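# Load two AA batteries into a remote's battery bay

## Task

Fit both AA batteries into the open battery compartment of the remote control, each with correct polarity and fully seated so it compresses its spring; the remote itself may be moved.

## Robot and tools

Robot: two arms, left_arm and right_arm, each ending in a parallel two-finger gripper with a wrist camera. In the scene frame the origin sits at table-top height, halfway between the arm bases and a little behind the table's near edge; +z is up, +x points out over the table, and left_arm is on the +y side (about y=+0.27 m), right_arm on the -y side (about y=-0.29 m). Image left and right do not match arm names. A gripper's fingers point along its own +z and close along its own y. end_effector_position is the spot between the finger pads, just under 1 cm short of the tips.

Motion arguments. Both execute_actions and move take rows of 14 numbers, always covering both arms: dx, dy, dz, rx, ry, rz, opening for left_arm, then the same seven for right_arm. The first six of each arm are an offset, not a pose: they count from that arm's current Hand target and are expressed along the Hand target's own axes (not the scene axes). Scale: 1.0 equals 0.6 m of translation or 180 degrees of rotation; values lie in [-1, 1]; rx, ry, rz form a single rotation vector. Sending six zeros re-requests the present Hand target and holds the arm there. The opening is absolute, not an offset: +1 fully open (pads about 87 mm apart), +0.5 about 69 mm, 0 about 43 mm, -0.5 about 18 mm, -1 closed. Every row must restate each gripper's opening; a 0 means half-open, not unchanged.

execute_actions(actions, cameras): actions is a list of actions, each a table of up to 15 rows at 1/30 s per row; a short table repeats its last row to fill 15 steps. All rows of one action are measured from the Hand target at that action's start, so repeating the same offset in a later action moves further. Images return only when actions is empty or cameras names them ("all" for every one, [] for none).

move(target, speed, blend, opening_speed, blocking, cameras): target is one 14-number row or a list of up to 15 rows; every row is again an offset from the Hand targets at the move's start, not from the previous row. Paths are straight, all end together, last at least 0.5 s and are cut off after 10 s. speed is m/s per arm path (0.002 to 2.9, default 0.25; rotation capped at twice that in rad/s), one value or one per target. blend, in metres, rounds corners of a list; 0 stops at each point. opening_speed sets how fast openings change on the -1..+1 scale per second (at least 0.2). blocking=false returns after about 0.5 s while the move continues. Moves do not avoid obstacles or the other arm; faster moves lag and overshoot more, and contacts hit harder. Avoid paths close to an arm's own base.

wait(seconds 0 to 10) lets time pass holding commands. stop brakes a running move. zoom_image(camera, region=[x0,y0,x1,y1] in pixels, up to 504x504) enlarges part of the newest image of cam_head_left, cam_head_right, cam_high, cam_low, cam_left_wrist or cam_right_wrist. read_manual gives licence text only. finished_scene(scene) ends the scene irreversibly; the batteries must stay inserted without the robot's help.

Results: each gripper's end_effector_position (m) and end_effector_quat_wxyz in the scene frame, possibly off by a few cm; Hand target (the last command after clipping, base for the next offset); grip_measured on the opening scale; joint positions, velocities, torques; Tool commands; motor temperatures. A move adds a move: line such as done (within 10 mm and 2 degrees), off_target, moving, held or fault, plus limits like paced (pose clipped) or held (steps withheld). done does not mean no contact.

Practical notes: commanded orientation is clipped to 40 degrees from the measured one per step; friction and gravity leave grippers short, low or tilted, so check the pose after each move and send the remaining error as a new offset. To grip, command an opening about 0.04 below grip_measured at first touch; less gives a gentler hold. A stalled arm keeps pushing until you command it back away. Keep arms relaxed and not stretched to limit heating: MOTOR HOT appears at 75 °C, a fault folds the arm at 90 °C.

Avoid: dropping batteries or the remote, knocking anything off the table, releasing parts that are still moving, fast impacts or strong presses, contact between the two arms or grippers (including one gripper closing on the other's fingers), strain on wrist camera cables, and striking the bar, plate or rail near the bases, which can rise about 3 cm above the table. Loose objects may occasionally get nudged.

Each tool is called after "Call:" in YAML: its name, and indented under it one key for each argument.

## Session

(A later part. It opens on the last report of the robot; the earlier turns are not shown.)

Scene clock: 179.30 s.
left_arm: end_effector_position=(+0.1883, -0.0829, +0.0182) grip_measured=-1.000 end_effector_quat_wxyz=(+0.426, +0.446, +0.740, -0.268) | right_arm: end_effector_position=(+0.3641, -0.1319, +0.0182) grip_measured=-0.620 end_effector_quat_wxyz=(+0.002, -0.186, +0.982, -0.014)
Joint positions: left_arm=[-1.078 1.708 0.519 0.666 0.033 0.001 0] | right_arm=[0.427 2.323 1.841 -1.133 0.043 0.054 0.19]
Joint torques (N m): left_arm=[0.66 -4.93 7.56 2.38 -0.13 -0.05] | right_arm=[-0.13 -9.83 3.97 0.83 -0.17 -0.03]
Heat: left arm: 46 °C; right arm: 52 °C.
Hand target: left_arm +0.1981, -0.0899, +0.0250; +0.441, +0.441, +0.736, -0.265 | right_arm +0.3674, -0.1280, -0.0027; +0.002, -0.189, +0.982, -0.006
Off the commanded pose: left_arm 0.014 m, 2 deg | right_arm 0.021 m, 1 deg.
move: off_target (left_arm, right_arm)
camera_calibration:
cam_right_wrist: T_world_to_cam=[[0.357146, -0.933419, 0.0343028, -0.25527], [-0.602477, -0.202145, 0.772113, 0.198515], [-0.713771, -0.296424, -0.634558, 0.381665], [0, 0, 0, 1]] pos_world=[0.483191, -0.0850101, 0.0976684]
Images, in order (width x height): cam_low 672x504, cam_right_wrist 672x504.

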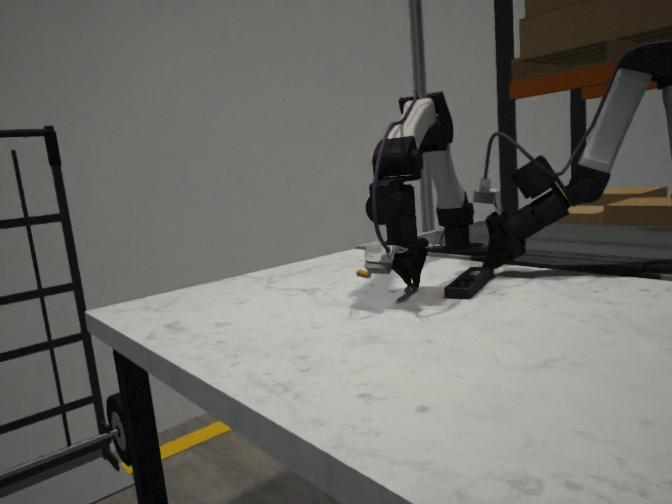

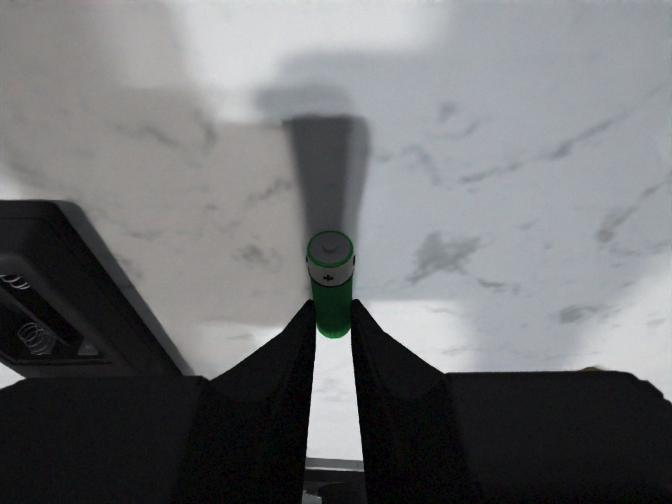

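Call:
move:
  target: [0,0,0,0,0,0,-1,0,0,0.016,0,0,0,-0.66]
  speed: 0.03
  cameras: ["cam_right_wrist","cam_low"]

Call:
zoom_image:
  camera: "cam_low"
  region: [360, 220, 480, 310]

Scene clock: 180.57 s.
left_arm: end_effector_position=(+0.1883, -0.0829, +0.0182) grip_measured=-1.000 end_effector_quat_wxyz=(+0.426, +0.446, +0.740, -0.268) | right_arm: end_effector_position=(+0.3639, -0.1320, +0.0171) grip_measured=-0.620 end_effector_quat_wxyz=(+0.003, -0.186, +0.982, -0.014)
Joint positions: left_arm=[-1.078 1.708 0.519 0.666 0.033 0.001 0] | right_arm=[0.427 2.322 1.836 -1.127 0.043 0.054 0.19]
Joint torques (N m): left_arm=[0.66 -4.93 7.56 2.38 -0.13 -0.05] | right_arm=[-0.28 -9.01 2.26 1.09 -0.15 -0.07]
Heat: left arm: 46 °C; right arm: 52 °C.
Hand target: left_arm +0.1981, -0.0899, +0.0250; +0.441, +0.441, +0.736, -0.265 | right_arm +0.3675, -0.1282, -0.0123; +0.002, -0.189, +0.982, -0.006
Off the commanded pose: left_arm 0.014 m, 2 deg | right_arm 0.030 m, 1 deg.
move: off_target (left_arm, right_arm)
camera_calibration:
cam_right_wrist: T_world_to_cam=[[0.357456, -0.9333, 0.0343079, -0.255361], [-0.602878, -0.202536, 0.771698, 0.199285], [-0.713277, -0.296531, -0.635064, 0.380587], [0, 0, 0, 1]] pos_world=[0.482889, -0.08511, 0.0966699]
Images, in order (width x height): cam_low 672x504, cam_right_wrist 672x504.

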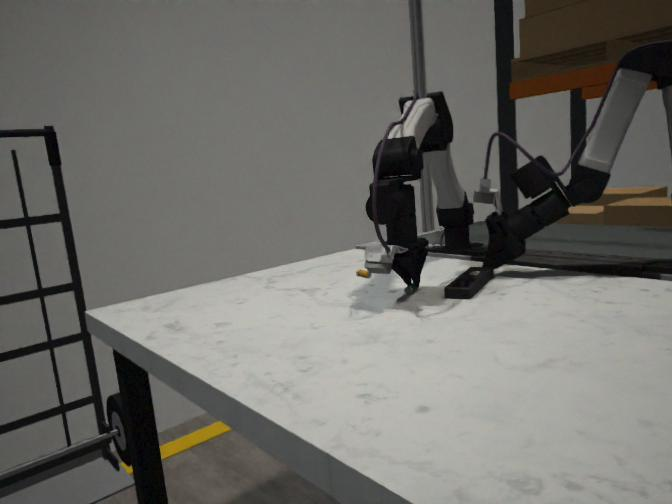

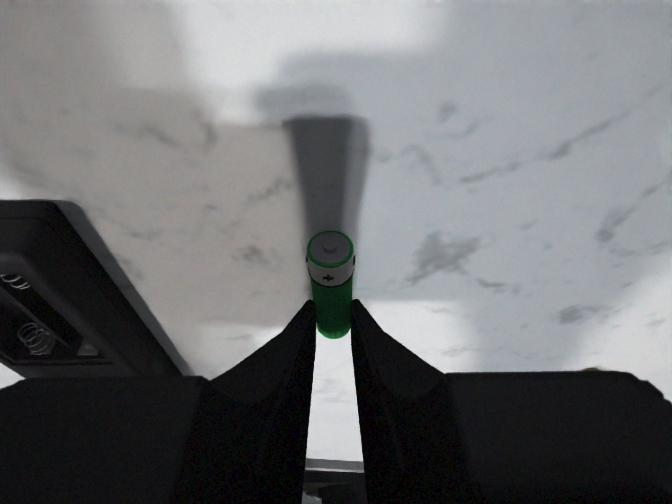

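Scaled by 4.200 from the camera's 672x504 image, which has a finer 960x720 frame.

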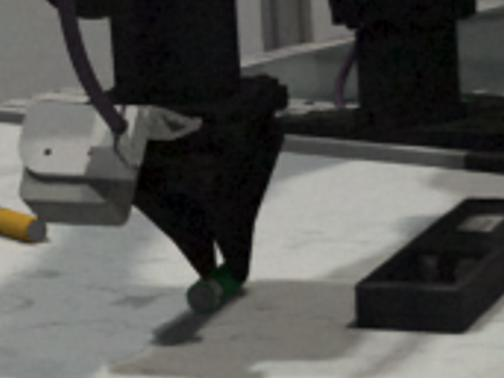

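Call:
move:
  target:
    - [0,0,0,0,0,0,-1,0,0,-0.0465,0,0,0,-0.66]
    - [0,0,0,0,0,0,-1,0,0,-0.0485,0,0,0,-0.4]
    - [0,0,0,0,0,0,-1,-0.020,0,-0.0485,0,0,0,-0.4]
    - [0,0,0,0,0,0,-1,-0.020,0,-0.0485,0,0,0,-0.75]
  speed: 0.04
  opening_speed: 0.6
  cameras: ["cam_right_wrist","cam_low"]

Call:
zoom_image:
  camera: "cam_low"
  region: [360, 220, 480, 310]

Scene clock: 185.57 s.
left_arm: end_effector_position=(+0.1883, -0.0829, +0.0182) grip_measured=-1.000 end_effector_quat_wxyz=(+0.426, +0.446, +0.740, -0.268) | right_arm: end_effector_position=(+0.3717, -0.1284, +0.0142) grip_measured=-0.607 end_effector_quat_wxyz=(-0.005, -0.186, +0.982, -0.016)
Joint positions: left_arm=[-1.078 1.708 0.519 0.666 0.033 0.001 0] | right_arm=[0.427 2.38 1.921 -1.171 0.043 0.054 0.196]
Joint torques (N m): left_arm=[0.69 -4.93 7.57 2.38 -0.13 -0.04] | right_arm=[-0.16 -12.33 9.89 0.16 -0.16 0.01]
Heat: left arm: 46 °C; right arm: 52 °C.
Hand target: left_arm +0.1981, -0.0899, +0.0250; +0.441, +0.441, +0.736, -0.265 | right_arm +0.3784, -0.1234, +0.0169; +0.002, -0.189, +0.982, -0.006
Off the commanded pose: left_arm 0.014 m, 2 deg | right_arm 0.009 m, 1 deg.
move: off_target (left_arm)
camera_calibration:
cam_right_wrist: T_world_to_cam=[[0.358539, -0.932847, 0.0353123, -0.255033], [-0.590888, -0.197498, 0.782206, 0.20297], [-0.722704, -0.301317, -0.622019, 0.388077], [0, 0, 0, 1]] pos_world=[0.491837, -0.0808867, 0.091633]
Images, in order (width x height): cam_low 672x504, cam_right_wrist 672x504.

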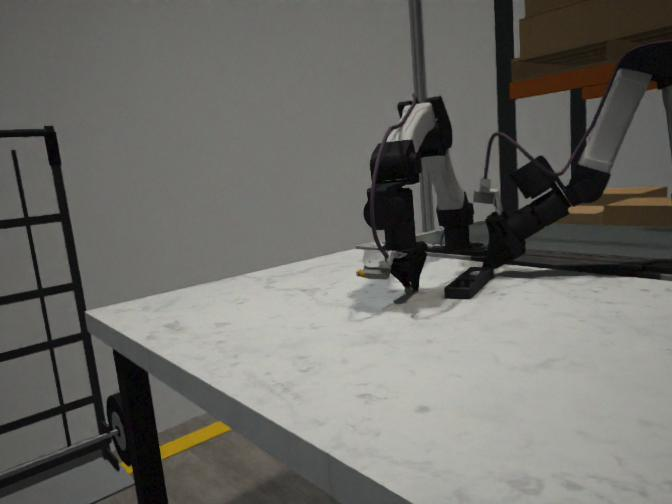

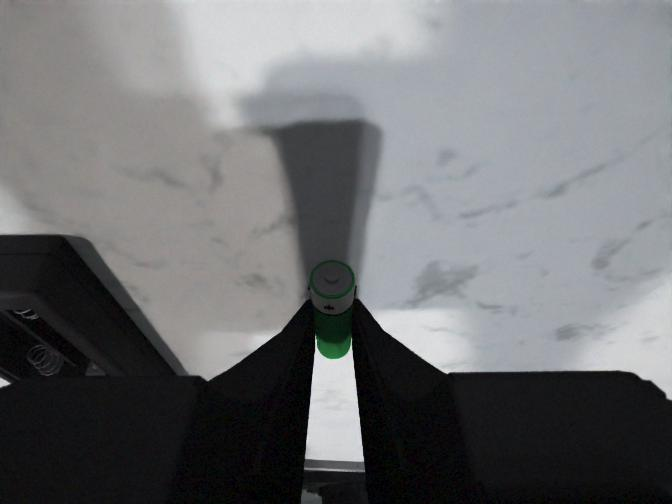

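Scaled by 4.200 from the camera's 672x504 image, which has a finer 960x720 frame.

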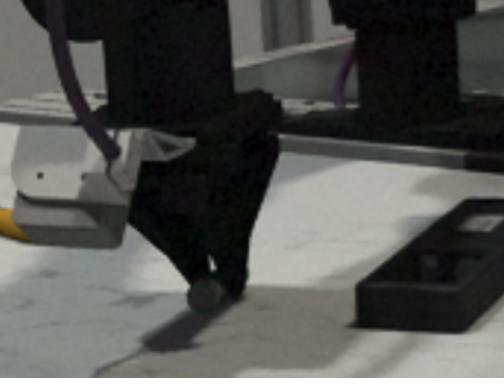

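Call:
move:
  target:
    - [0,0,0,0,0,0,-1,0,0,-0.1,0,0,0,-0.75]
    - [0,0,0,0,0,0,-1,-0.007,0.177,-0.1,0,-0.167,0.005,-0.75]
  speed: 0.12
  blend: [0.02,0]
  cameras: ["cam_right_wrist","cam_low"]

Call:
zoom_image:
  camera: "cam_low"
  region: [400, 220, 520, 310]

Call:
zoom_image:
  camera: "cam_right_wrist"
  region: [255, 150, 415, 400]

Scene clock: 191.00 s.
left_arm: end_effector_position=(+0.1883, -0.0829, +0.0182) grip_measured=-1.000 end_effector_quat_wxyz=(+0.426, +0.446, +0.740, -0.268) | right_arm: end_effector_position=(+0.3395, -0.0248, +0.0615) grip_measured=-0.607 end_effector_quat_wxyz=(+0.233, -0.183, +0.955, +0.037)
Joint positions: left_arm=[-1.078 1.708 0.519 0.666 0.033 0.001 0] | right_arm=[0.709 1.981 1.454 -0.638 0.165 0.294 0.196]
Joint torques (N m): left_arm=[0.68 -4.93 7.56 2.38 -0.13 -0.04] | right_arm=[0.24 -14.5 6.41 1.23 0.18 0.13]
Heat: left arm: 46 °C; right arm: 53 °C.
Hand target: left_arm +0.1981, -0.0899, +0.0250; +0.441, +0.441, +0.736, -0.265 | right_arm +0.3426, -0.0225, +0.0754; +0.257, -0.176, +0.949, +0.043
Off the commanded pose: left_arm 0.014 m, 2 deg | right_arm 0.015 m, 3 deg.
move: off_target (left_arm, right_arm)
camera_calibration:
cam_right_wrist: T_world_to_cam=[[0.356658, -0.934113, 0.0150971, -0.14663], [-0.859944, -0.321938, 0.396046, 0.279405], [-0.365092, -0.154236, -0.918106, 0.325853], [0, 0, 0, 1]] pos_world=[0.411536, 0.00324041, 0.190724]
Images, in order (width x height): cam_low 672x504, cam_right_wrist 672x504.

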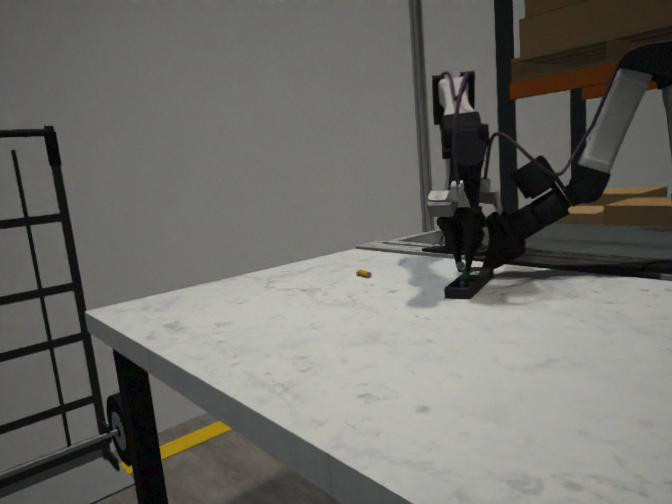

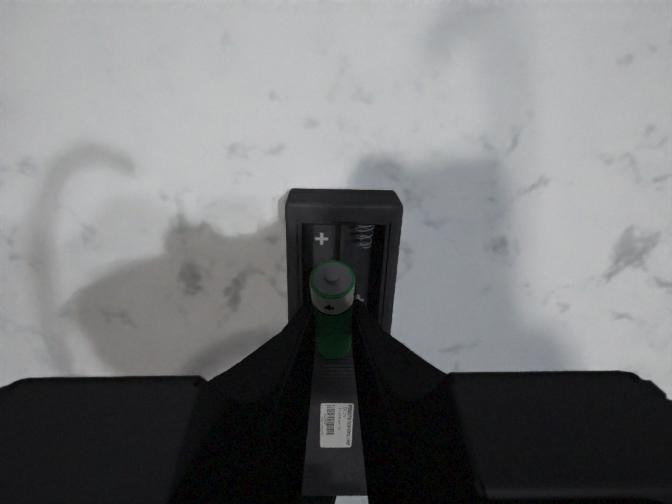

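Scaled by 4.200 from the camera's 672x504 image, which has a finer 960x720 frame.

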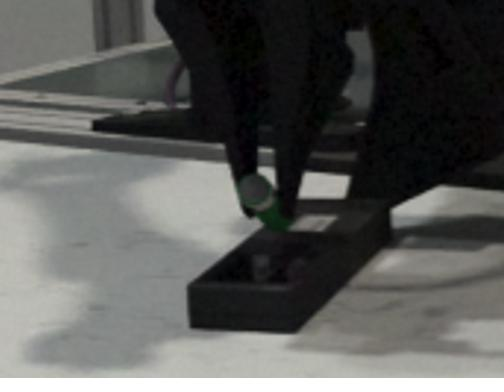

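Scaled by 2.016 from the camera's 672x504 image, which has a finer 960x720 frame.

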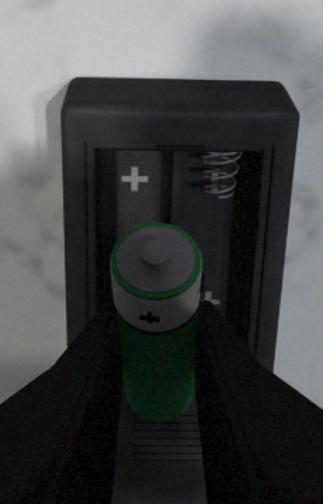

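Call:
move:
  target: [0,0,0,0,0,0,-1,0.029,0.0102,0.041,0,0,0,-0.75]
  speed: 0.05
  cameras: ["cam_right_wrist","cam_low","cam_left_wrist"]

Call:
zoom_image:
  camera: "cam_low"
  region: [420, 240, 520, 310]

Call:
zoom_image:
  camera: "cam_right_wrist"
  region: [255, 150, 415, 400]

Scene clock: 196.53 s.
left_arm: end_effector_position=(+0.1887, -0.0828, +0.0182) grip_measured=-1.000 end_effector_quat_wxyz=(+0.426, +0.446, +0.741, -0.267) | right_arm: end_effector_position=(+0.3369, -0.0207, +0.0435) grip_measured=-0.607 end_effector_quat_wxyz=(+0.245, -0.179, +0.952, +0.043)
Joint positions: left_arm=[-1.078 1.708 0.519 0.666 0.031 0.001 0] | right_arm=[0.723 1.981 1.371 -0.529 0.174 0.308 0.196]
Joint torques (N m): left_arm=[0.68 -4.93 7.57 2.38 -0.11 -0.04] | right_arm=[0.53 -11.58 6.06 1.25 0.22 0.12]
Heat: left arm: 46 °C; right arm: 53 °C.
Hand target: left_arm +0.1981, -0.0900, +0.0250; +0.441, +0.441, +0.736, -0.265 | right_arm +0.3380, -0.0179, +0.0454; +0.257, -0.176, +0.949, +0.043
Off the commanded pose: left_arm 0.014 m, 2 deg | right_arm 0.003 m, 1 deg.
move: off_target (left_arm)
camera_calibration:
cam_left_wrist: T_world_to_cam=[[-0.877466, -0.479502, 0.0114484, 0.125298], [-0.473932, 0.863109, -0.174443, 0.185353], [0.0737646, -0.158494, -0.984601, 0.131032], [0, 0, 0, 1]] pos_world=[0.188124, -0.0791313, 0.159913]
cam_right_wrist: T_world_to_cam=[[0.352717, -0.935701, 0.00738885, -0.139951], [-0.870012, -0.325027, 0.370724, 0.290034], [-0.344485, -0.137189, -0.928714, 0.302912], [0, 0, 0, 1]] pos_world=[0.406045, 0.00487244, 0.17483]
Images, in order (width x height): cam_low 672x504, cam_left_wrist 672x504, cam_right_wrist 672x504.

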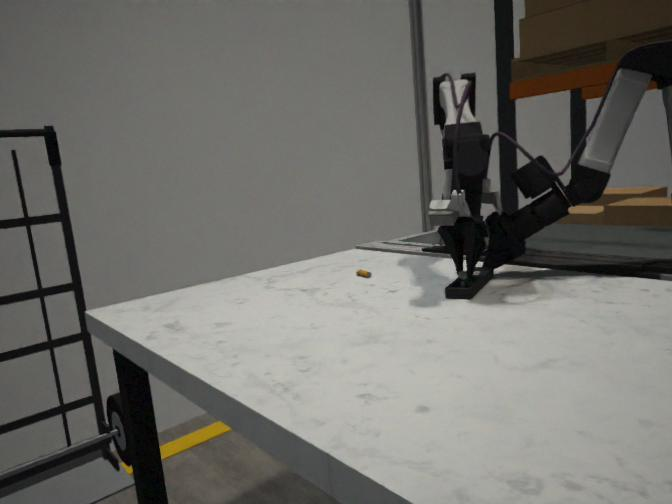

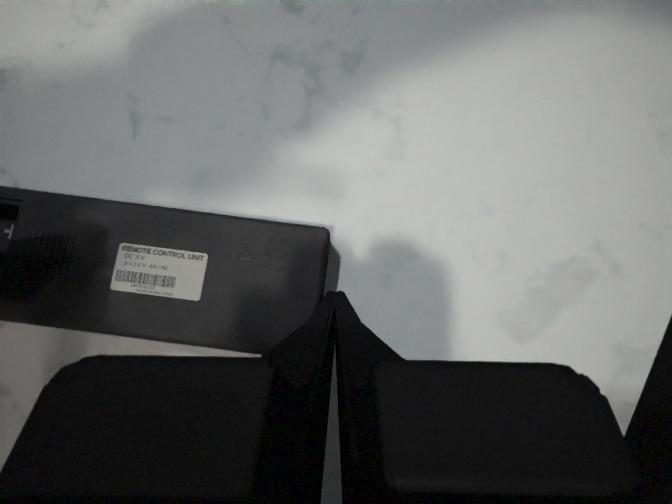

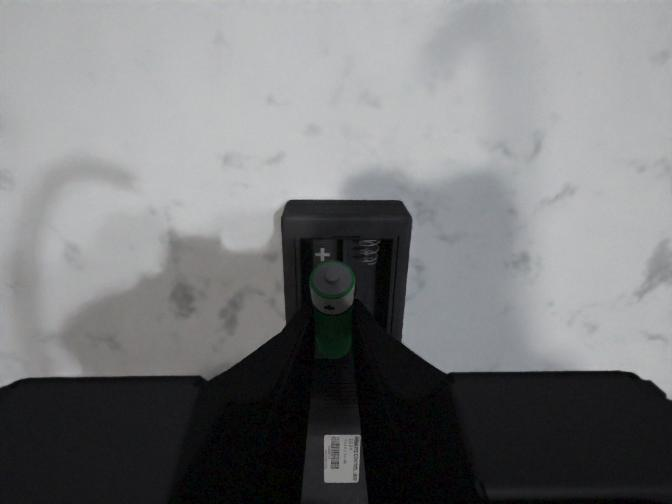

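Scaled by 5.040 from the camera's 672x504 image, which has a finer 960x720 frame.

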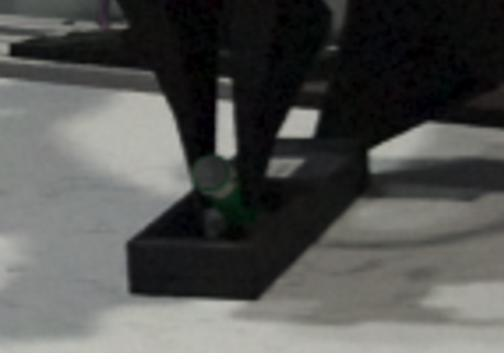

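Scaled by 2.016 from the camera's 672x504 image, which has a finer 960x720 frame.

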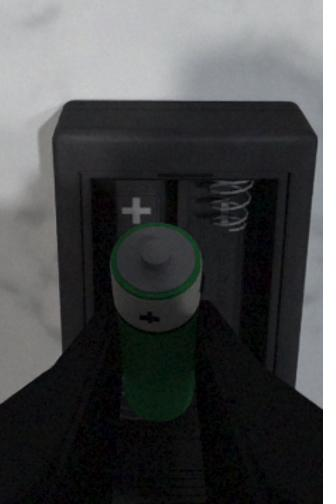

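Call:
move:
  target:
    - [0,0,0,0,0,0,-1,-0.0058,0.0075,0.0,0,0,0,-0.75]
    - [0,0,0,0,0,0,-1,0.0017,0.0075,0.0163,0,0,0,-0.75]
  speed: 0.05
  cameras: ["cam_right_wrist","cam_low"]

Call:
zoom_image:
  camera: "cam_low"
  region: [420, 240, 520, 310]

Call:
zoom_image:
  camera: "cam_right_wrist"
  region: [255, 150, 415, 400]

Scene clock: 200.47 s.
left_arm: end_effector_position=(+0.1887, -0.0827, +0.0182) grip_measured=-1.000 end_effector_quat_wxyz=(+0.426, +0.446, +0.741, -0.267) | right_arm: end_effector_position=(+0.3381, -0.0152, +0.0401) grip_measured=-0.607 end_effector_quat_wxyz=(+0.250, -0.179, +0.951, +0.045)
Joint positions: left_arm=[-1.078 1.708 0.519 0.666 0.03 0.001 0] | right_arm=[0.731 1.994 1.371 -0.507 0.178 0.315 0.196]
Joint torques (N m): left_arm=[0.68 -4.93 7.57 2.38 -0.11 -0.05] | right_arm=[0.36 -9.94 6.65 1.25 0.18 0.11]
Heat: left arm: 47 °C; right arm: 53 °C.
Hand target: left_arm +0.1981, -0.0899, +0.0250; +0.441, +0.441, +0.736, -0.265 | right_arm +0.3403, -0.0125, +0.0364; +0.257, -0.176, +0.949, +0.043
Off the commanded pose: left_arm 0.014 m, 2 deg | right_arm 0.005 m, 1 deg.
move: off_target (left_arm)
camera_calibration:
cam_right_wrist: T_world_to_cam=[[0.3534, -0.935465, 0.00375786, -0.135366], [-0.872756, -0.328258, 0.361308, 0.295435], [-0.336757, -0.130966, -0.932439, 0.298534], [0, 0, 0, 1]] pos_world=[0.406214, 0.0094463, 0.172131]
Images, in order (width x height): cam_low 672x504, cam_right_wrist 672x504.

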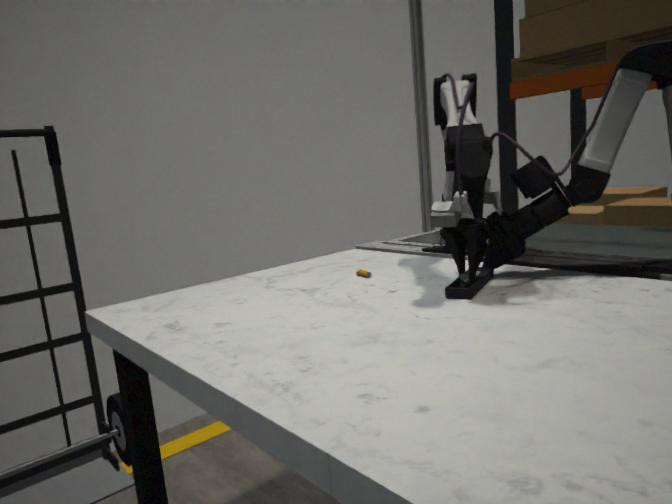

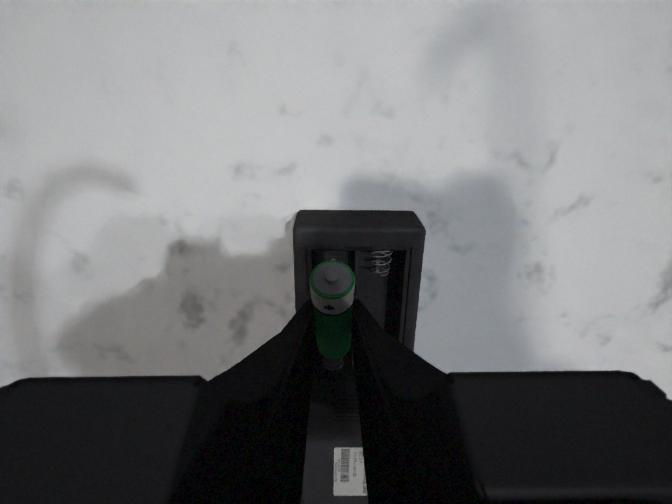

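Scaled by 5.040 from the camera's 672x504 image, which has a finer 960x720 frame.

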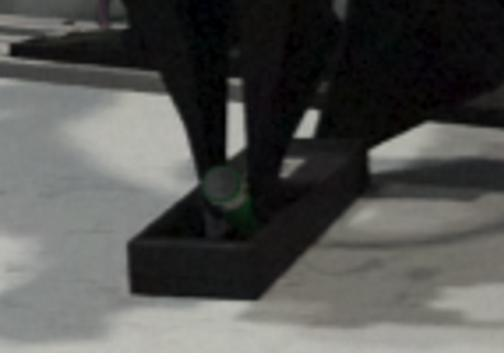

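Scaled by 2.016 from the camera's 672x504 image, which has a finer 960x720 frame.

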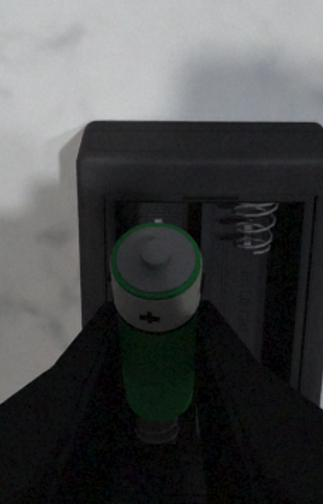

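Call:
move:
  target:
    - [0,0,0,0,0,0,-1,-0.0058,0.0,0.0033,0,0,0,-0.75]
    - [0,0,0,0,0,0,-1,0.004,0.0,0.02,0,0,0,-0.75]
  speed: 0.05
  cameras: ["cam_right_wrist","cam_low"]

Call:
zoom_image:
  camera: "cam_low"
  region: [420, 240, 520, 310]

Call:
zoom_image:
  camera: "cam_right_wrist"
  region: [255, 150, 415, 400]

Scene clock: 202.90 s.
left_arm: end_effector_position=(+0.1888, -0.0827, +0.0182) grip_measured=-1.000 end_effector_quat_wxyz=(+0.426, +0.446, +0.741, -0.267) | right_arm: end_effector_position=(+0.3449, -0.0092, +0.0396) grip_measured=-0.607 end_effector_quat_wxyz=(+0.263, -0.177, +0.947, +0.053)
Joint positions: left_arm=[-1.078 1.708 0.519 0.666 0.03 0.001 0] | right_arm=[0.731 2.004 1.371 -0.466 0.178 0.315 0.196]
Joint torques (N m): left_arm=[0.68 -4.93 7.57 2.38 -0.11 -0.04] | right_arm=[0.03 -8.31 5.74 1.32 0.2 0.08]
Heat: left arm: 47 °C; right arm: 53 °C.
Hand target: left_arm +0.1981, -0.0899, +0.0250; +0.441, +0.441, +0.736, -0.265 | right_arm +0.3440, -0.0111, +0.0248; +0.257, -0.176, +0.949, +0.043
Off the commanded pose: left_arm 0.014 m, 2 deg | right_arm 0.015 m, 1 deg.
move: off_target (left_arm, right_arm)
camera_calibration:
cam_right_wrist: T_world_to_cam=[[0.353244, -0.935502, -0.00735311, -0.131641], [-0.881105, -0.335325, 0.333483, 0.307408], [-0.31444, -0.111322, -0.942727, 0.294055], [0, 0, 0, 1]] pos_world=[0.409823, 0.0126662, 0.17373]
Images, in order (width x height): cam_low 672x504, cam_right_wrist 672x504.

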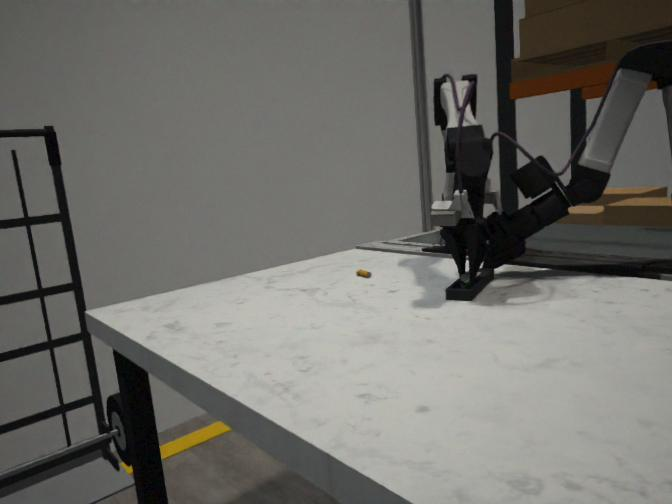

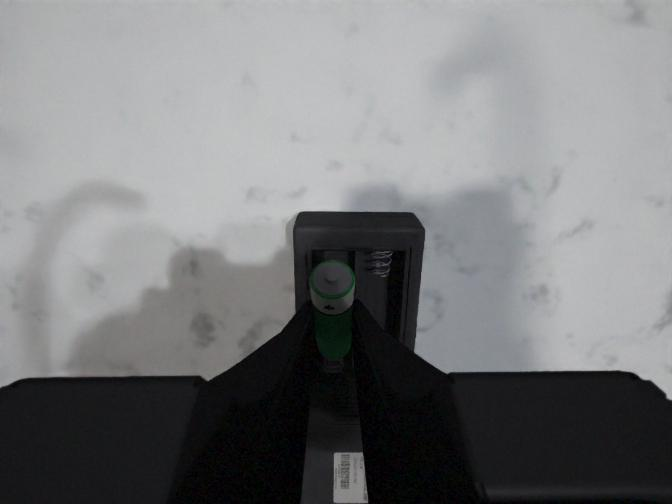

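Scaled by 5.040 from the camera's 672x504 image, which has a finer 960x720 frame.

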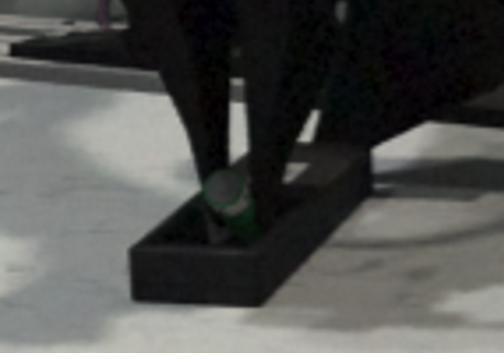

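Scaled by 2.016 from the camera's 672x504 image, which has a finer 960x720 frame.

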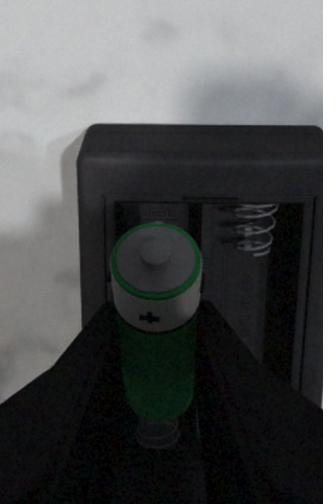

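Call:
move:
  target:
    - [0,0,0,0,0,0,-1,-0.02,0.001,-0.035,0,0,0,-0.75]
    - [0,0,0,0,0,0,-1,-0.036,0.001,-0.026,0,0,0,-0.75]
    - [0,0,0,0,0,0,-1,-0.018,0.001,0.005,0,0,0,-0.75]
  speed: 0.05
  cameras: ["cam_right_wrist","cam_low"]

Call:
zoom_image:
  camera: "cam_low"
  region: [420, 240, 520, 310]

Call:
zoom_image:
  camera: "cam_right_wrist"
  region: [255, 150, 415, 400]

Scene clock: 207.00 s.
left_arm: end_effector_position=(+0.1888, -0.0827, +0.0182) grip_measured=-1.000 end_effector_quat_wxyz=(+0.426, +0.446, +0.741, -0.267) | right_arm: end_effector_position=(+0.3518, -0.0031, +0.0408) grip_measured=-0.607 end_effector_quat_wxyz=(+0.261, -0.177, +0.948, +0.051)
Joint positions: left_arm=[-1.078 1.708 0.519 0.666 0.03 0.001 0] | right_arm=[0.731 2.039 1.429 -0.494 0.178 0.315 0.196]
Joint torques (N m): left_arm=[0.68 -4.93 7.56 2.38 -0.11 -0.05] | right_arm=[-0.57 -9.14 5.87 1.28 0.18 0.03]
Heat: left arm: 47 °C; right arm: 52 °C.
Hand target: left_arm +0.1981, -0.0899, +0.0250; +0.441, +0.441, +0.736, -0.265 | right_arm +0.3539, -0.0068, +0.0276; +0.257, -0.176, +0.949, +0.043
Off the commanded pose: left_arm 0.014 m, 2 deg | right_arm 0.014 m, 1 deg.
move: off_target (left_arm, right_arm)
camera_calibration:
cam_right_wrist: T_world_to_cam=[[0.353102, -0.935571, -0.00510285, -0.128398], [-0.879872, -0.333924, 0.338111, 0.314543], [-0.318031, -0.114898, -0.941092, 0.29916], [0, 0, 0, 1]] pos_world=[0.417237, 0.0192808, 0.174531]
Images, in order (width x height): cam_low 672x504, cam_right_wrist 672x504.

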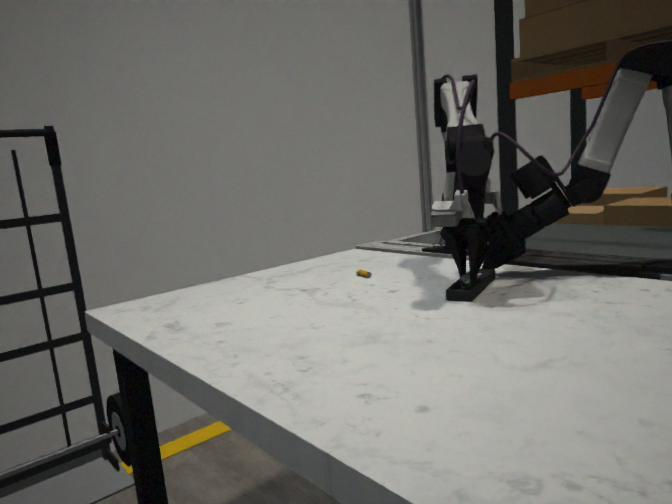

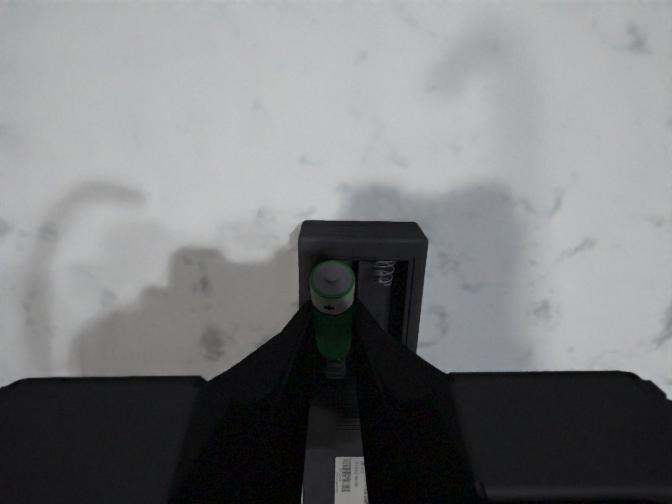

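Scaled by 5.040 from the camera's 672x504 image, which has a finer 960x720 frame.

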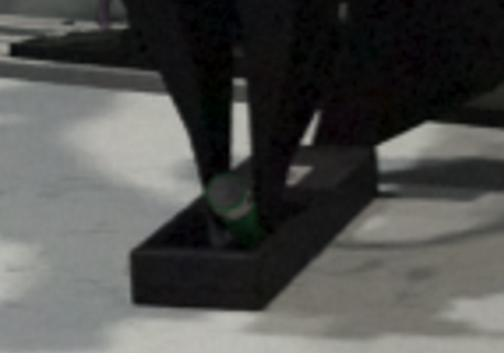

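Scaled by 2.016 from the camera's 672x504 image, which has a finer 960x720 frame.

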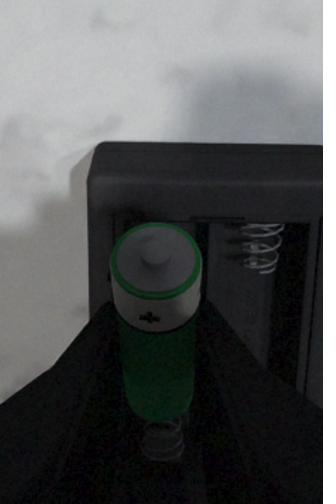

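Call:
move:
  target:
    - [0,0,0,0,0,0,-1,-0.018,-0.003,-0.035,0,0,0,-0.75]
    - [0,0,0,0,0,0,-1,-0.022,-0.0045,-0.03,0,0,0,-0.75]
    - [0,0,0,0,0,0,-1,-0.003,-0.0045,0.003,0,0,0,-0.75]
  speed: 0.05
  cameras: ["cam_right_wrist","cam_low"]

Call:
zoom_image:
  camera: "cam_low"
  region: [420, 240, 520, 310]

Call:
zoom_image:
  camera: "cam_right_wrist"
  region: [255, 150, 415, 400]

Scene clock: 210.57 s.
left_arm: end_effector_position=(+0.1888, -0.0827, +0.0182) grip_measured=-1.000 end_effector_quat_wxyz=(+0.426, +0.446, +0.741, -0.267) | right_arm: end_effector_position=(+0.3555, -0.0040, +0.0400) grip_measured=-0.607 end_effector_quat_wxyz=(+0.261, -0.176, +0.948, +0.050)
Joint positions: left_arm=[-1.078 1.708 0.519 0.666 0.03 0.001 0] | right_arm=[0.724 2.048 1.439 -0.494 0.178 0.31 0.196]
Joint torques (N m): left_arm=[0.68 -4.92 7.56 2.38 -0.11 -0.04] | right_arm=[-0.65 -9.36 5.5 1.32 0.11 -0.01]
Heat: left arm: 47 °C; right arm: 52 °C.
Hand target: left_arm +0.1981, -0.0899, +0.0250; +0.441, +0.441, +0.736, -0.265 | right_arm +0.3572, -0.0084, +0.0270; +0.257, -0.176, +0.949, +0.043
Off the commanded pose: left_arm 0.014 m, 2 deg | right_arm 0.014 m, 1 deg.
move: off_target (left_arm, right_arm)
camera_calibration:
cam_right_wrist: T_world_to_cam=[[0.351038, -0.936356, -0.00310757, -0.129878], [-0.881051, -0.331425, 0.337502, 0.318231], [-0.317052, -0.115738, -0.94132, 0.299197], [0, 0, 0, 1]] pos_world=[0.42083, 0.0184857, 0.173833]
Images, in order (width x height): cam_low 672x504, cam_right_wrist 672x504.

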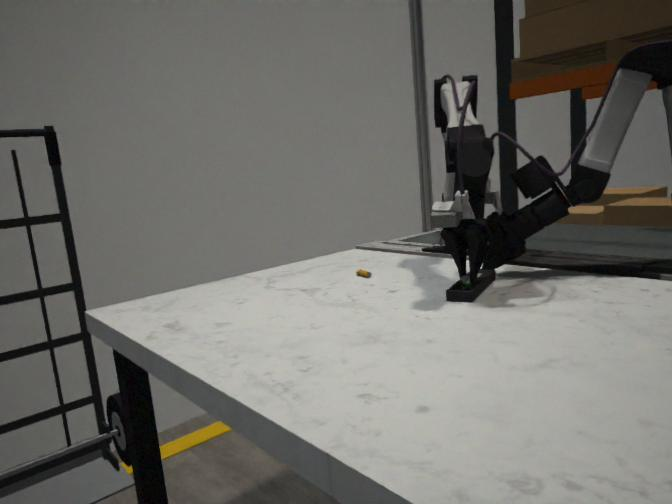

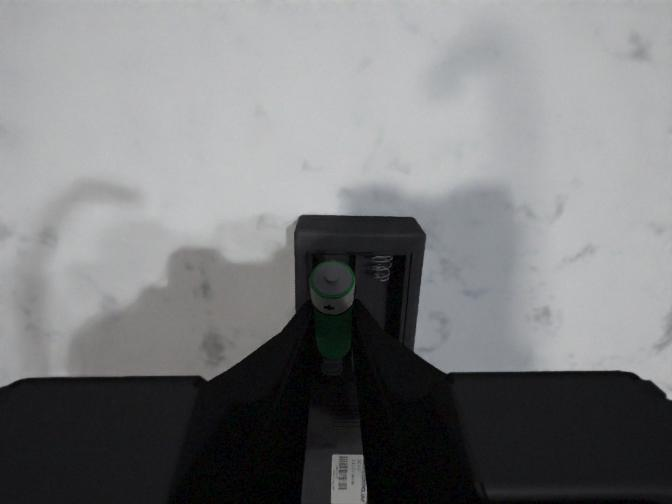

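Scaled by 5.040 from the camera's 672x504 image, which has a finer 960x720 frame.

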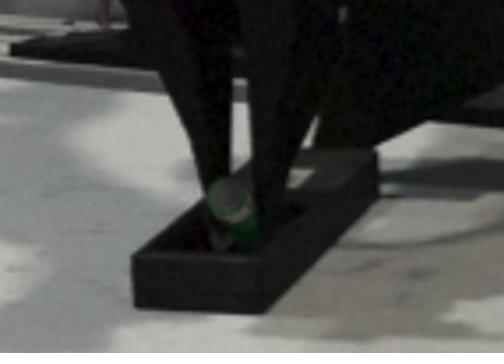

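Scaled by 2.016 from the camera's 672x504 image, which has a finer 960x720 frame.

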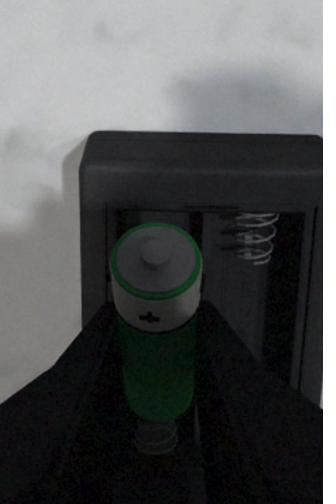

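Call:
move:
  target:
    - [0,0,0,0,0,0,-1,-0.023,0,-0.039,0,0,0,-0.75]
    - [0,0,0,0,0,0,-1,-0.034,0,-0.033,0,0,0,-0.75]
    - [0,0,0,0,0,0,-1,-0.011,0,0.006,0,0,0,-0.75]
  speed: 0.05
  cameras: ["cam_right_wrist","cam_low"]

Call:
zoom_image:
  camera: "cam_low"
  region: [420, 240, 520, 310]

Call:
zoom_image:
  camera: "cam_right_wrist"
  region: [255, 150, 415, 400]

Scene clock: 217.57 s.
left_arm: end_effector_position=(+0.1888, -0.0827, +0.0182) grip_measured=-1.000 end_effector_quat_wxyz=(+0.426, +0.446, +0.741, -0.267) | right_arm: end_effector_position=(+0.3633, -0.0009, +0.0400) grip_measured=-0.607 end_effector_quat_wxyz=(+0.262, -0.176, +0.947, +0.050)
Joint positions: left_arm=[-1.078 1.708 0.519 0.666 0.03 0.001 0] | right_arm=[0.719 2.075 1.478 -0.503 0.178 0.304 0.196]
Joint torques (N m): left_arm=[0.68 -4.92 7.56 2.38 -0.11 -0.04] | right_arm=[-0.61 -9.89 5.37 1.33 0.12 0.01]
Heat: left arm: 47 °C; right arm: 51 °C.
Hand target: left_arm +0.1981, -0.0899, +0.0250; +0.441, +0.441, +0.736, -0.265 | right_arm +0.3643, -0.0057, +0.0273; +0.257, -0.176, +0.949, +0.043
Off the commanded pose: left_arm 0.014 m, 2 deg | right_arm 0.014 m, 1 deg.
move: off_target (left_arm, right_arm)
camera_calibration:
cam_right_wrist: T_world_to_cam=[[0.350546, -0.936545, -0.00110703, -0.129605], [-0.882243, -0.330617, 0.335171, 0.326632], [-0.314269, -0.116516, -0.942157, 0.301072], [0, 0, 0, 1]] pos_world=[0.428218, 0.0216892, 0.174036]
Images, in order (width x height): cam_low 672x504, cam_right_wrist 672x504.

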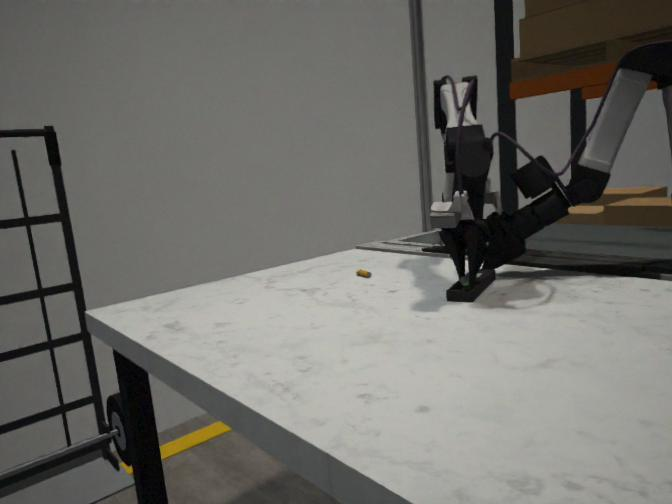

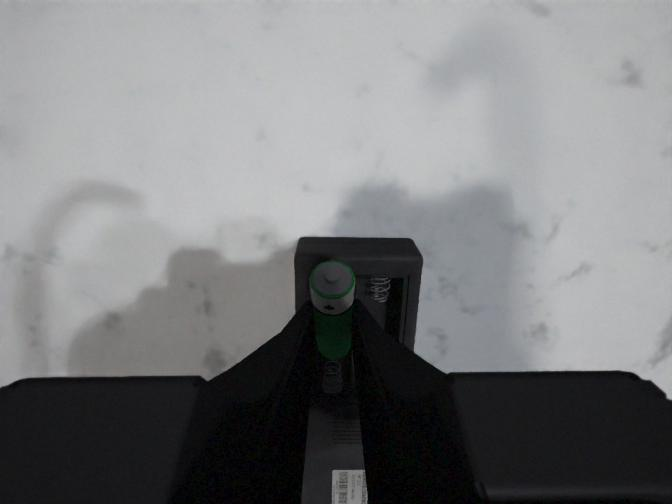

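Scaled by 5.040 from the camera's 672x504 image, which has a finer 960x720 frame.

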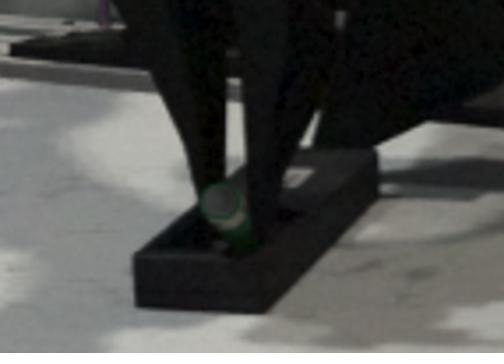

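Scaled by 2.016 from the camera's 672x504 image, which has a finer 960x720 frame.

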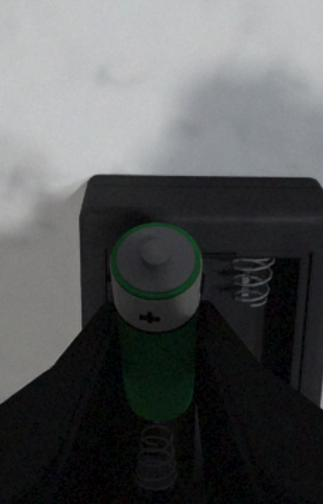

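Call:
move:
  target: [0,0,0,0,0,0,-1,0.0152,0.0078,-0.0373,0,0,0,-0.8]
  speed: 0.05
  cameras: ["cam_right_wrist","cam_left_wrist"]

Call:
zoom_image:
  camera: "cam_right_wrist"
  region: [255, 150, 415, 400]

Scene clock: 220.33 s.
left_arm: end_effector_position=(+0.1888, -0.0827, +0.0182) grip_measured=-1.000 end_effector_quat_wxyz=(+0.426, +0.446, +0.741, -0.267) | right_arm: end_effector_position=(+0.3551, -0.0020, +0.0399) grip_measured=-0.607 end_effector_quat_wxyz=(+0.265, -0.175, +0.947, +0.052)
Joint positions: left_arm=[-1.078 1.708 0.519 0.666 0.03 0.001 0] | right_arm=[0.729 2.046 1.432 -0.482 0.181 0.315 0.196]
Joint torques (N m): left_arm=[0.68 -4.92 7.56 2.38 -0.1 -0.05] | right_arm=[0.57 -13.87 5.19 0.77 0.17 0.08]
Heat: left arm: 47 °C; right arm: 51 °C.
Hand target: left_arm +0.1981, -0.0899, +0.0250; +0.441, +0.441, +0.736, -0.265 | right_arm +0.3446, -0.0079, +0.0420; +0.257, -0.176, +0.949, +0.043
Off the commanded pose: left_arm 0.014 m, 2 deg | right_arm 0.012 m, 1 deg.
move: off_target (left_arm, right_arm)
camera_calibration:
cam_left_wrist: T_world_to_cam=[[-0.877153, -0.480084, 0.0110659, 0.125305], [-0.47445, 0.86284, -0.174369, 0.185331], [0.0741638, -0.158199, -0.984618, 0.130999], [0, 0, 0, 1]] pos_world=[0.188126, -0.0790298, 0.159913]
cam_right_wrist: T_world_to_cam=[[0.349946, -0.936752, -0.00575006, -0.127416], [-0.883679, -0.332144, 0.329837, 0.319858], [-0.310886, -0.110344, -0.94402, 0.297098], [0, 0, 0, 1]] pos_world=[0.419604, 0.0196646, 0.174233]
Images, in order (width x height): cam_left_wrist 672x504, cam_right_wrist 672x504.

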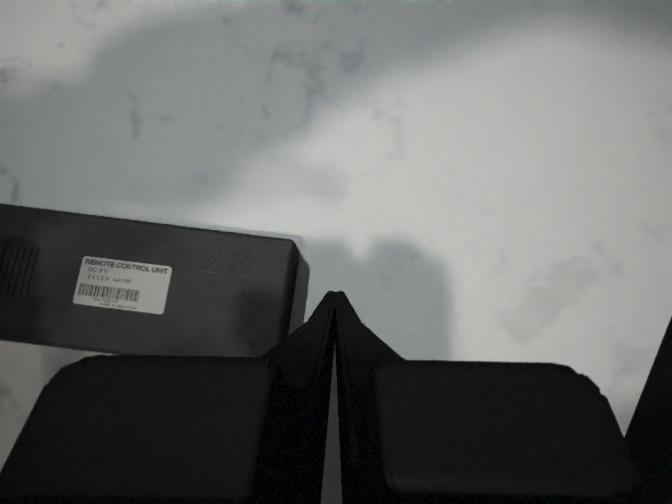

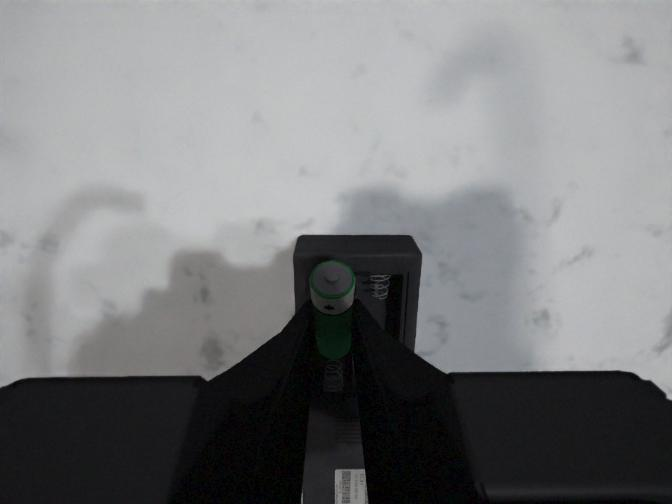

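Scaled by 2.016 from the camera's 672x504 image, which has a finer 960x720 frame.

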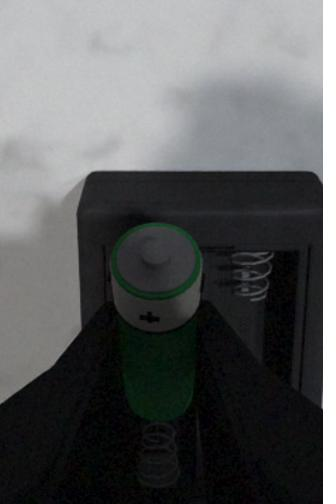

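Call:
move:
  target: [0,0,0,0,0,0,-1,0.0317,0,-0.0185,0,0,0,-0.8]
  speed: 0.05
  cameras: ["cam_right_wrist","cam_left_wrist"]

Call:
zoom_image:
  camera: "cam_right_wrist"
  region: [255, 150, 415, 400]

Scene clock: 222.47 s.
left_arm: end_effector_position=(+0.1888, -0.0827, +0.0182) grip_measured=-1.000 end_effector_quat_wxyz=(+0.426, +0.446, +0.741, -0.267) | right_arm: end_effector_position=(+0.3324, -0.0119, +0.0396) grip_measured=-0.607 end_effector_quat_wxyz=(+0.260, -0.176, +0.948, +0.048)
Joint positions: left_arm=[-1.078 1.708 0.519 0.666 0.03 0.001 0] | right_arm=[0.75 1.973 1.331 -0.47 0.192 0.334 0.196]
Joint torques (N m): left_arm=[0.68 -4.93 7.56 2.38 -0.11 -0.04] | right_arm=[0.59 -13.11 5.18 0.91 0.16 0.12]
Heat: left arm: 47 °C; right arm: 51 °C.
Hand target: left_arm +0.1981, -0.0900, +0.0250; +0.441, +0.441, +0.736, -0.265 | right_arm +0.3242, -0.0158, +0.0422; +0.257, -0.176, +0.949, +0.043
Off the commanded pose: left_arm 0.014 m, 2 deg | right_arm 0.010 m, 1 deg.
move: off_target (left_arm)
camera_calibration:
cam_left_wrist: T_world_to_cam=[[-0.877422, -0.479596, 0.0108753, 0.125376], [-0.473936, 0.863112, -0.174422, 0.18535], [0.0742654, -0.158195, -0.984611, 0.130963], [0, 0, 0, 1]] pos_world=[0.188126, -0.0791301, 0.159913]
cam_right_wrist: T_world_to_cam=[[0.349183, -0.937054, -0.000269881, -0.128634], [-0.880927, -0.328366, 0.340799, 0.295249], [-0.319436, -0.118764, -0.940136, 0.291224], [0, 0, 0, 1]] pos_world=[0.398038, 0.0109993, 0.173135]
Images, in order (width x height): cam_left_wrist 672x504, cam_right_wrist 672x504.

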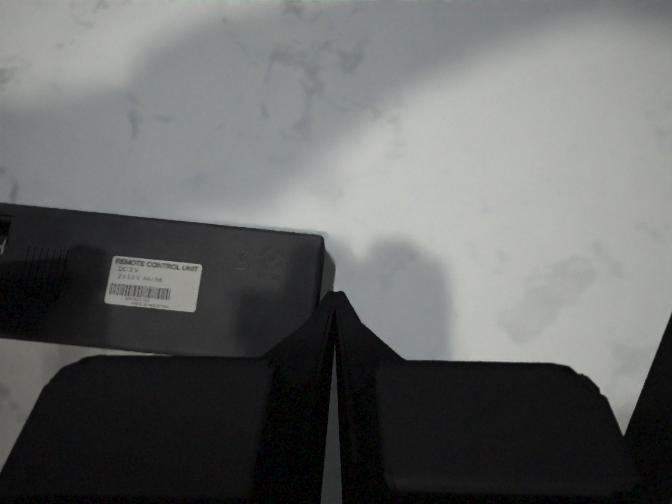

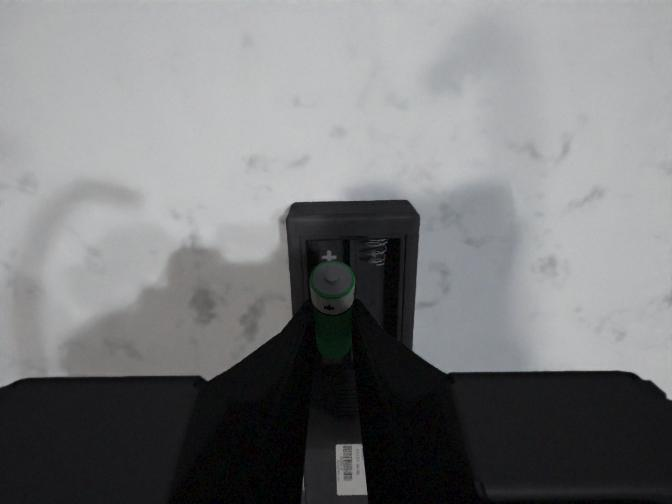

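Scaled by 2.016 from the camera's 672x504 image, which has a finer 960x720 frame.

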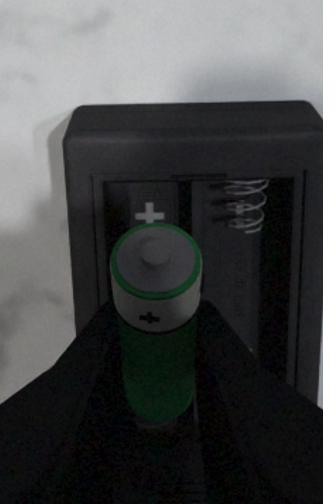

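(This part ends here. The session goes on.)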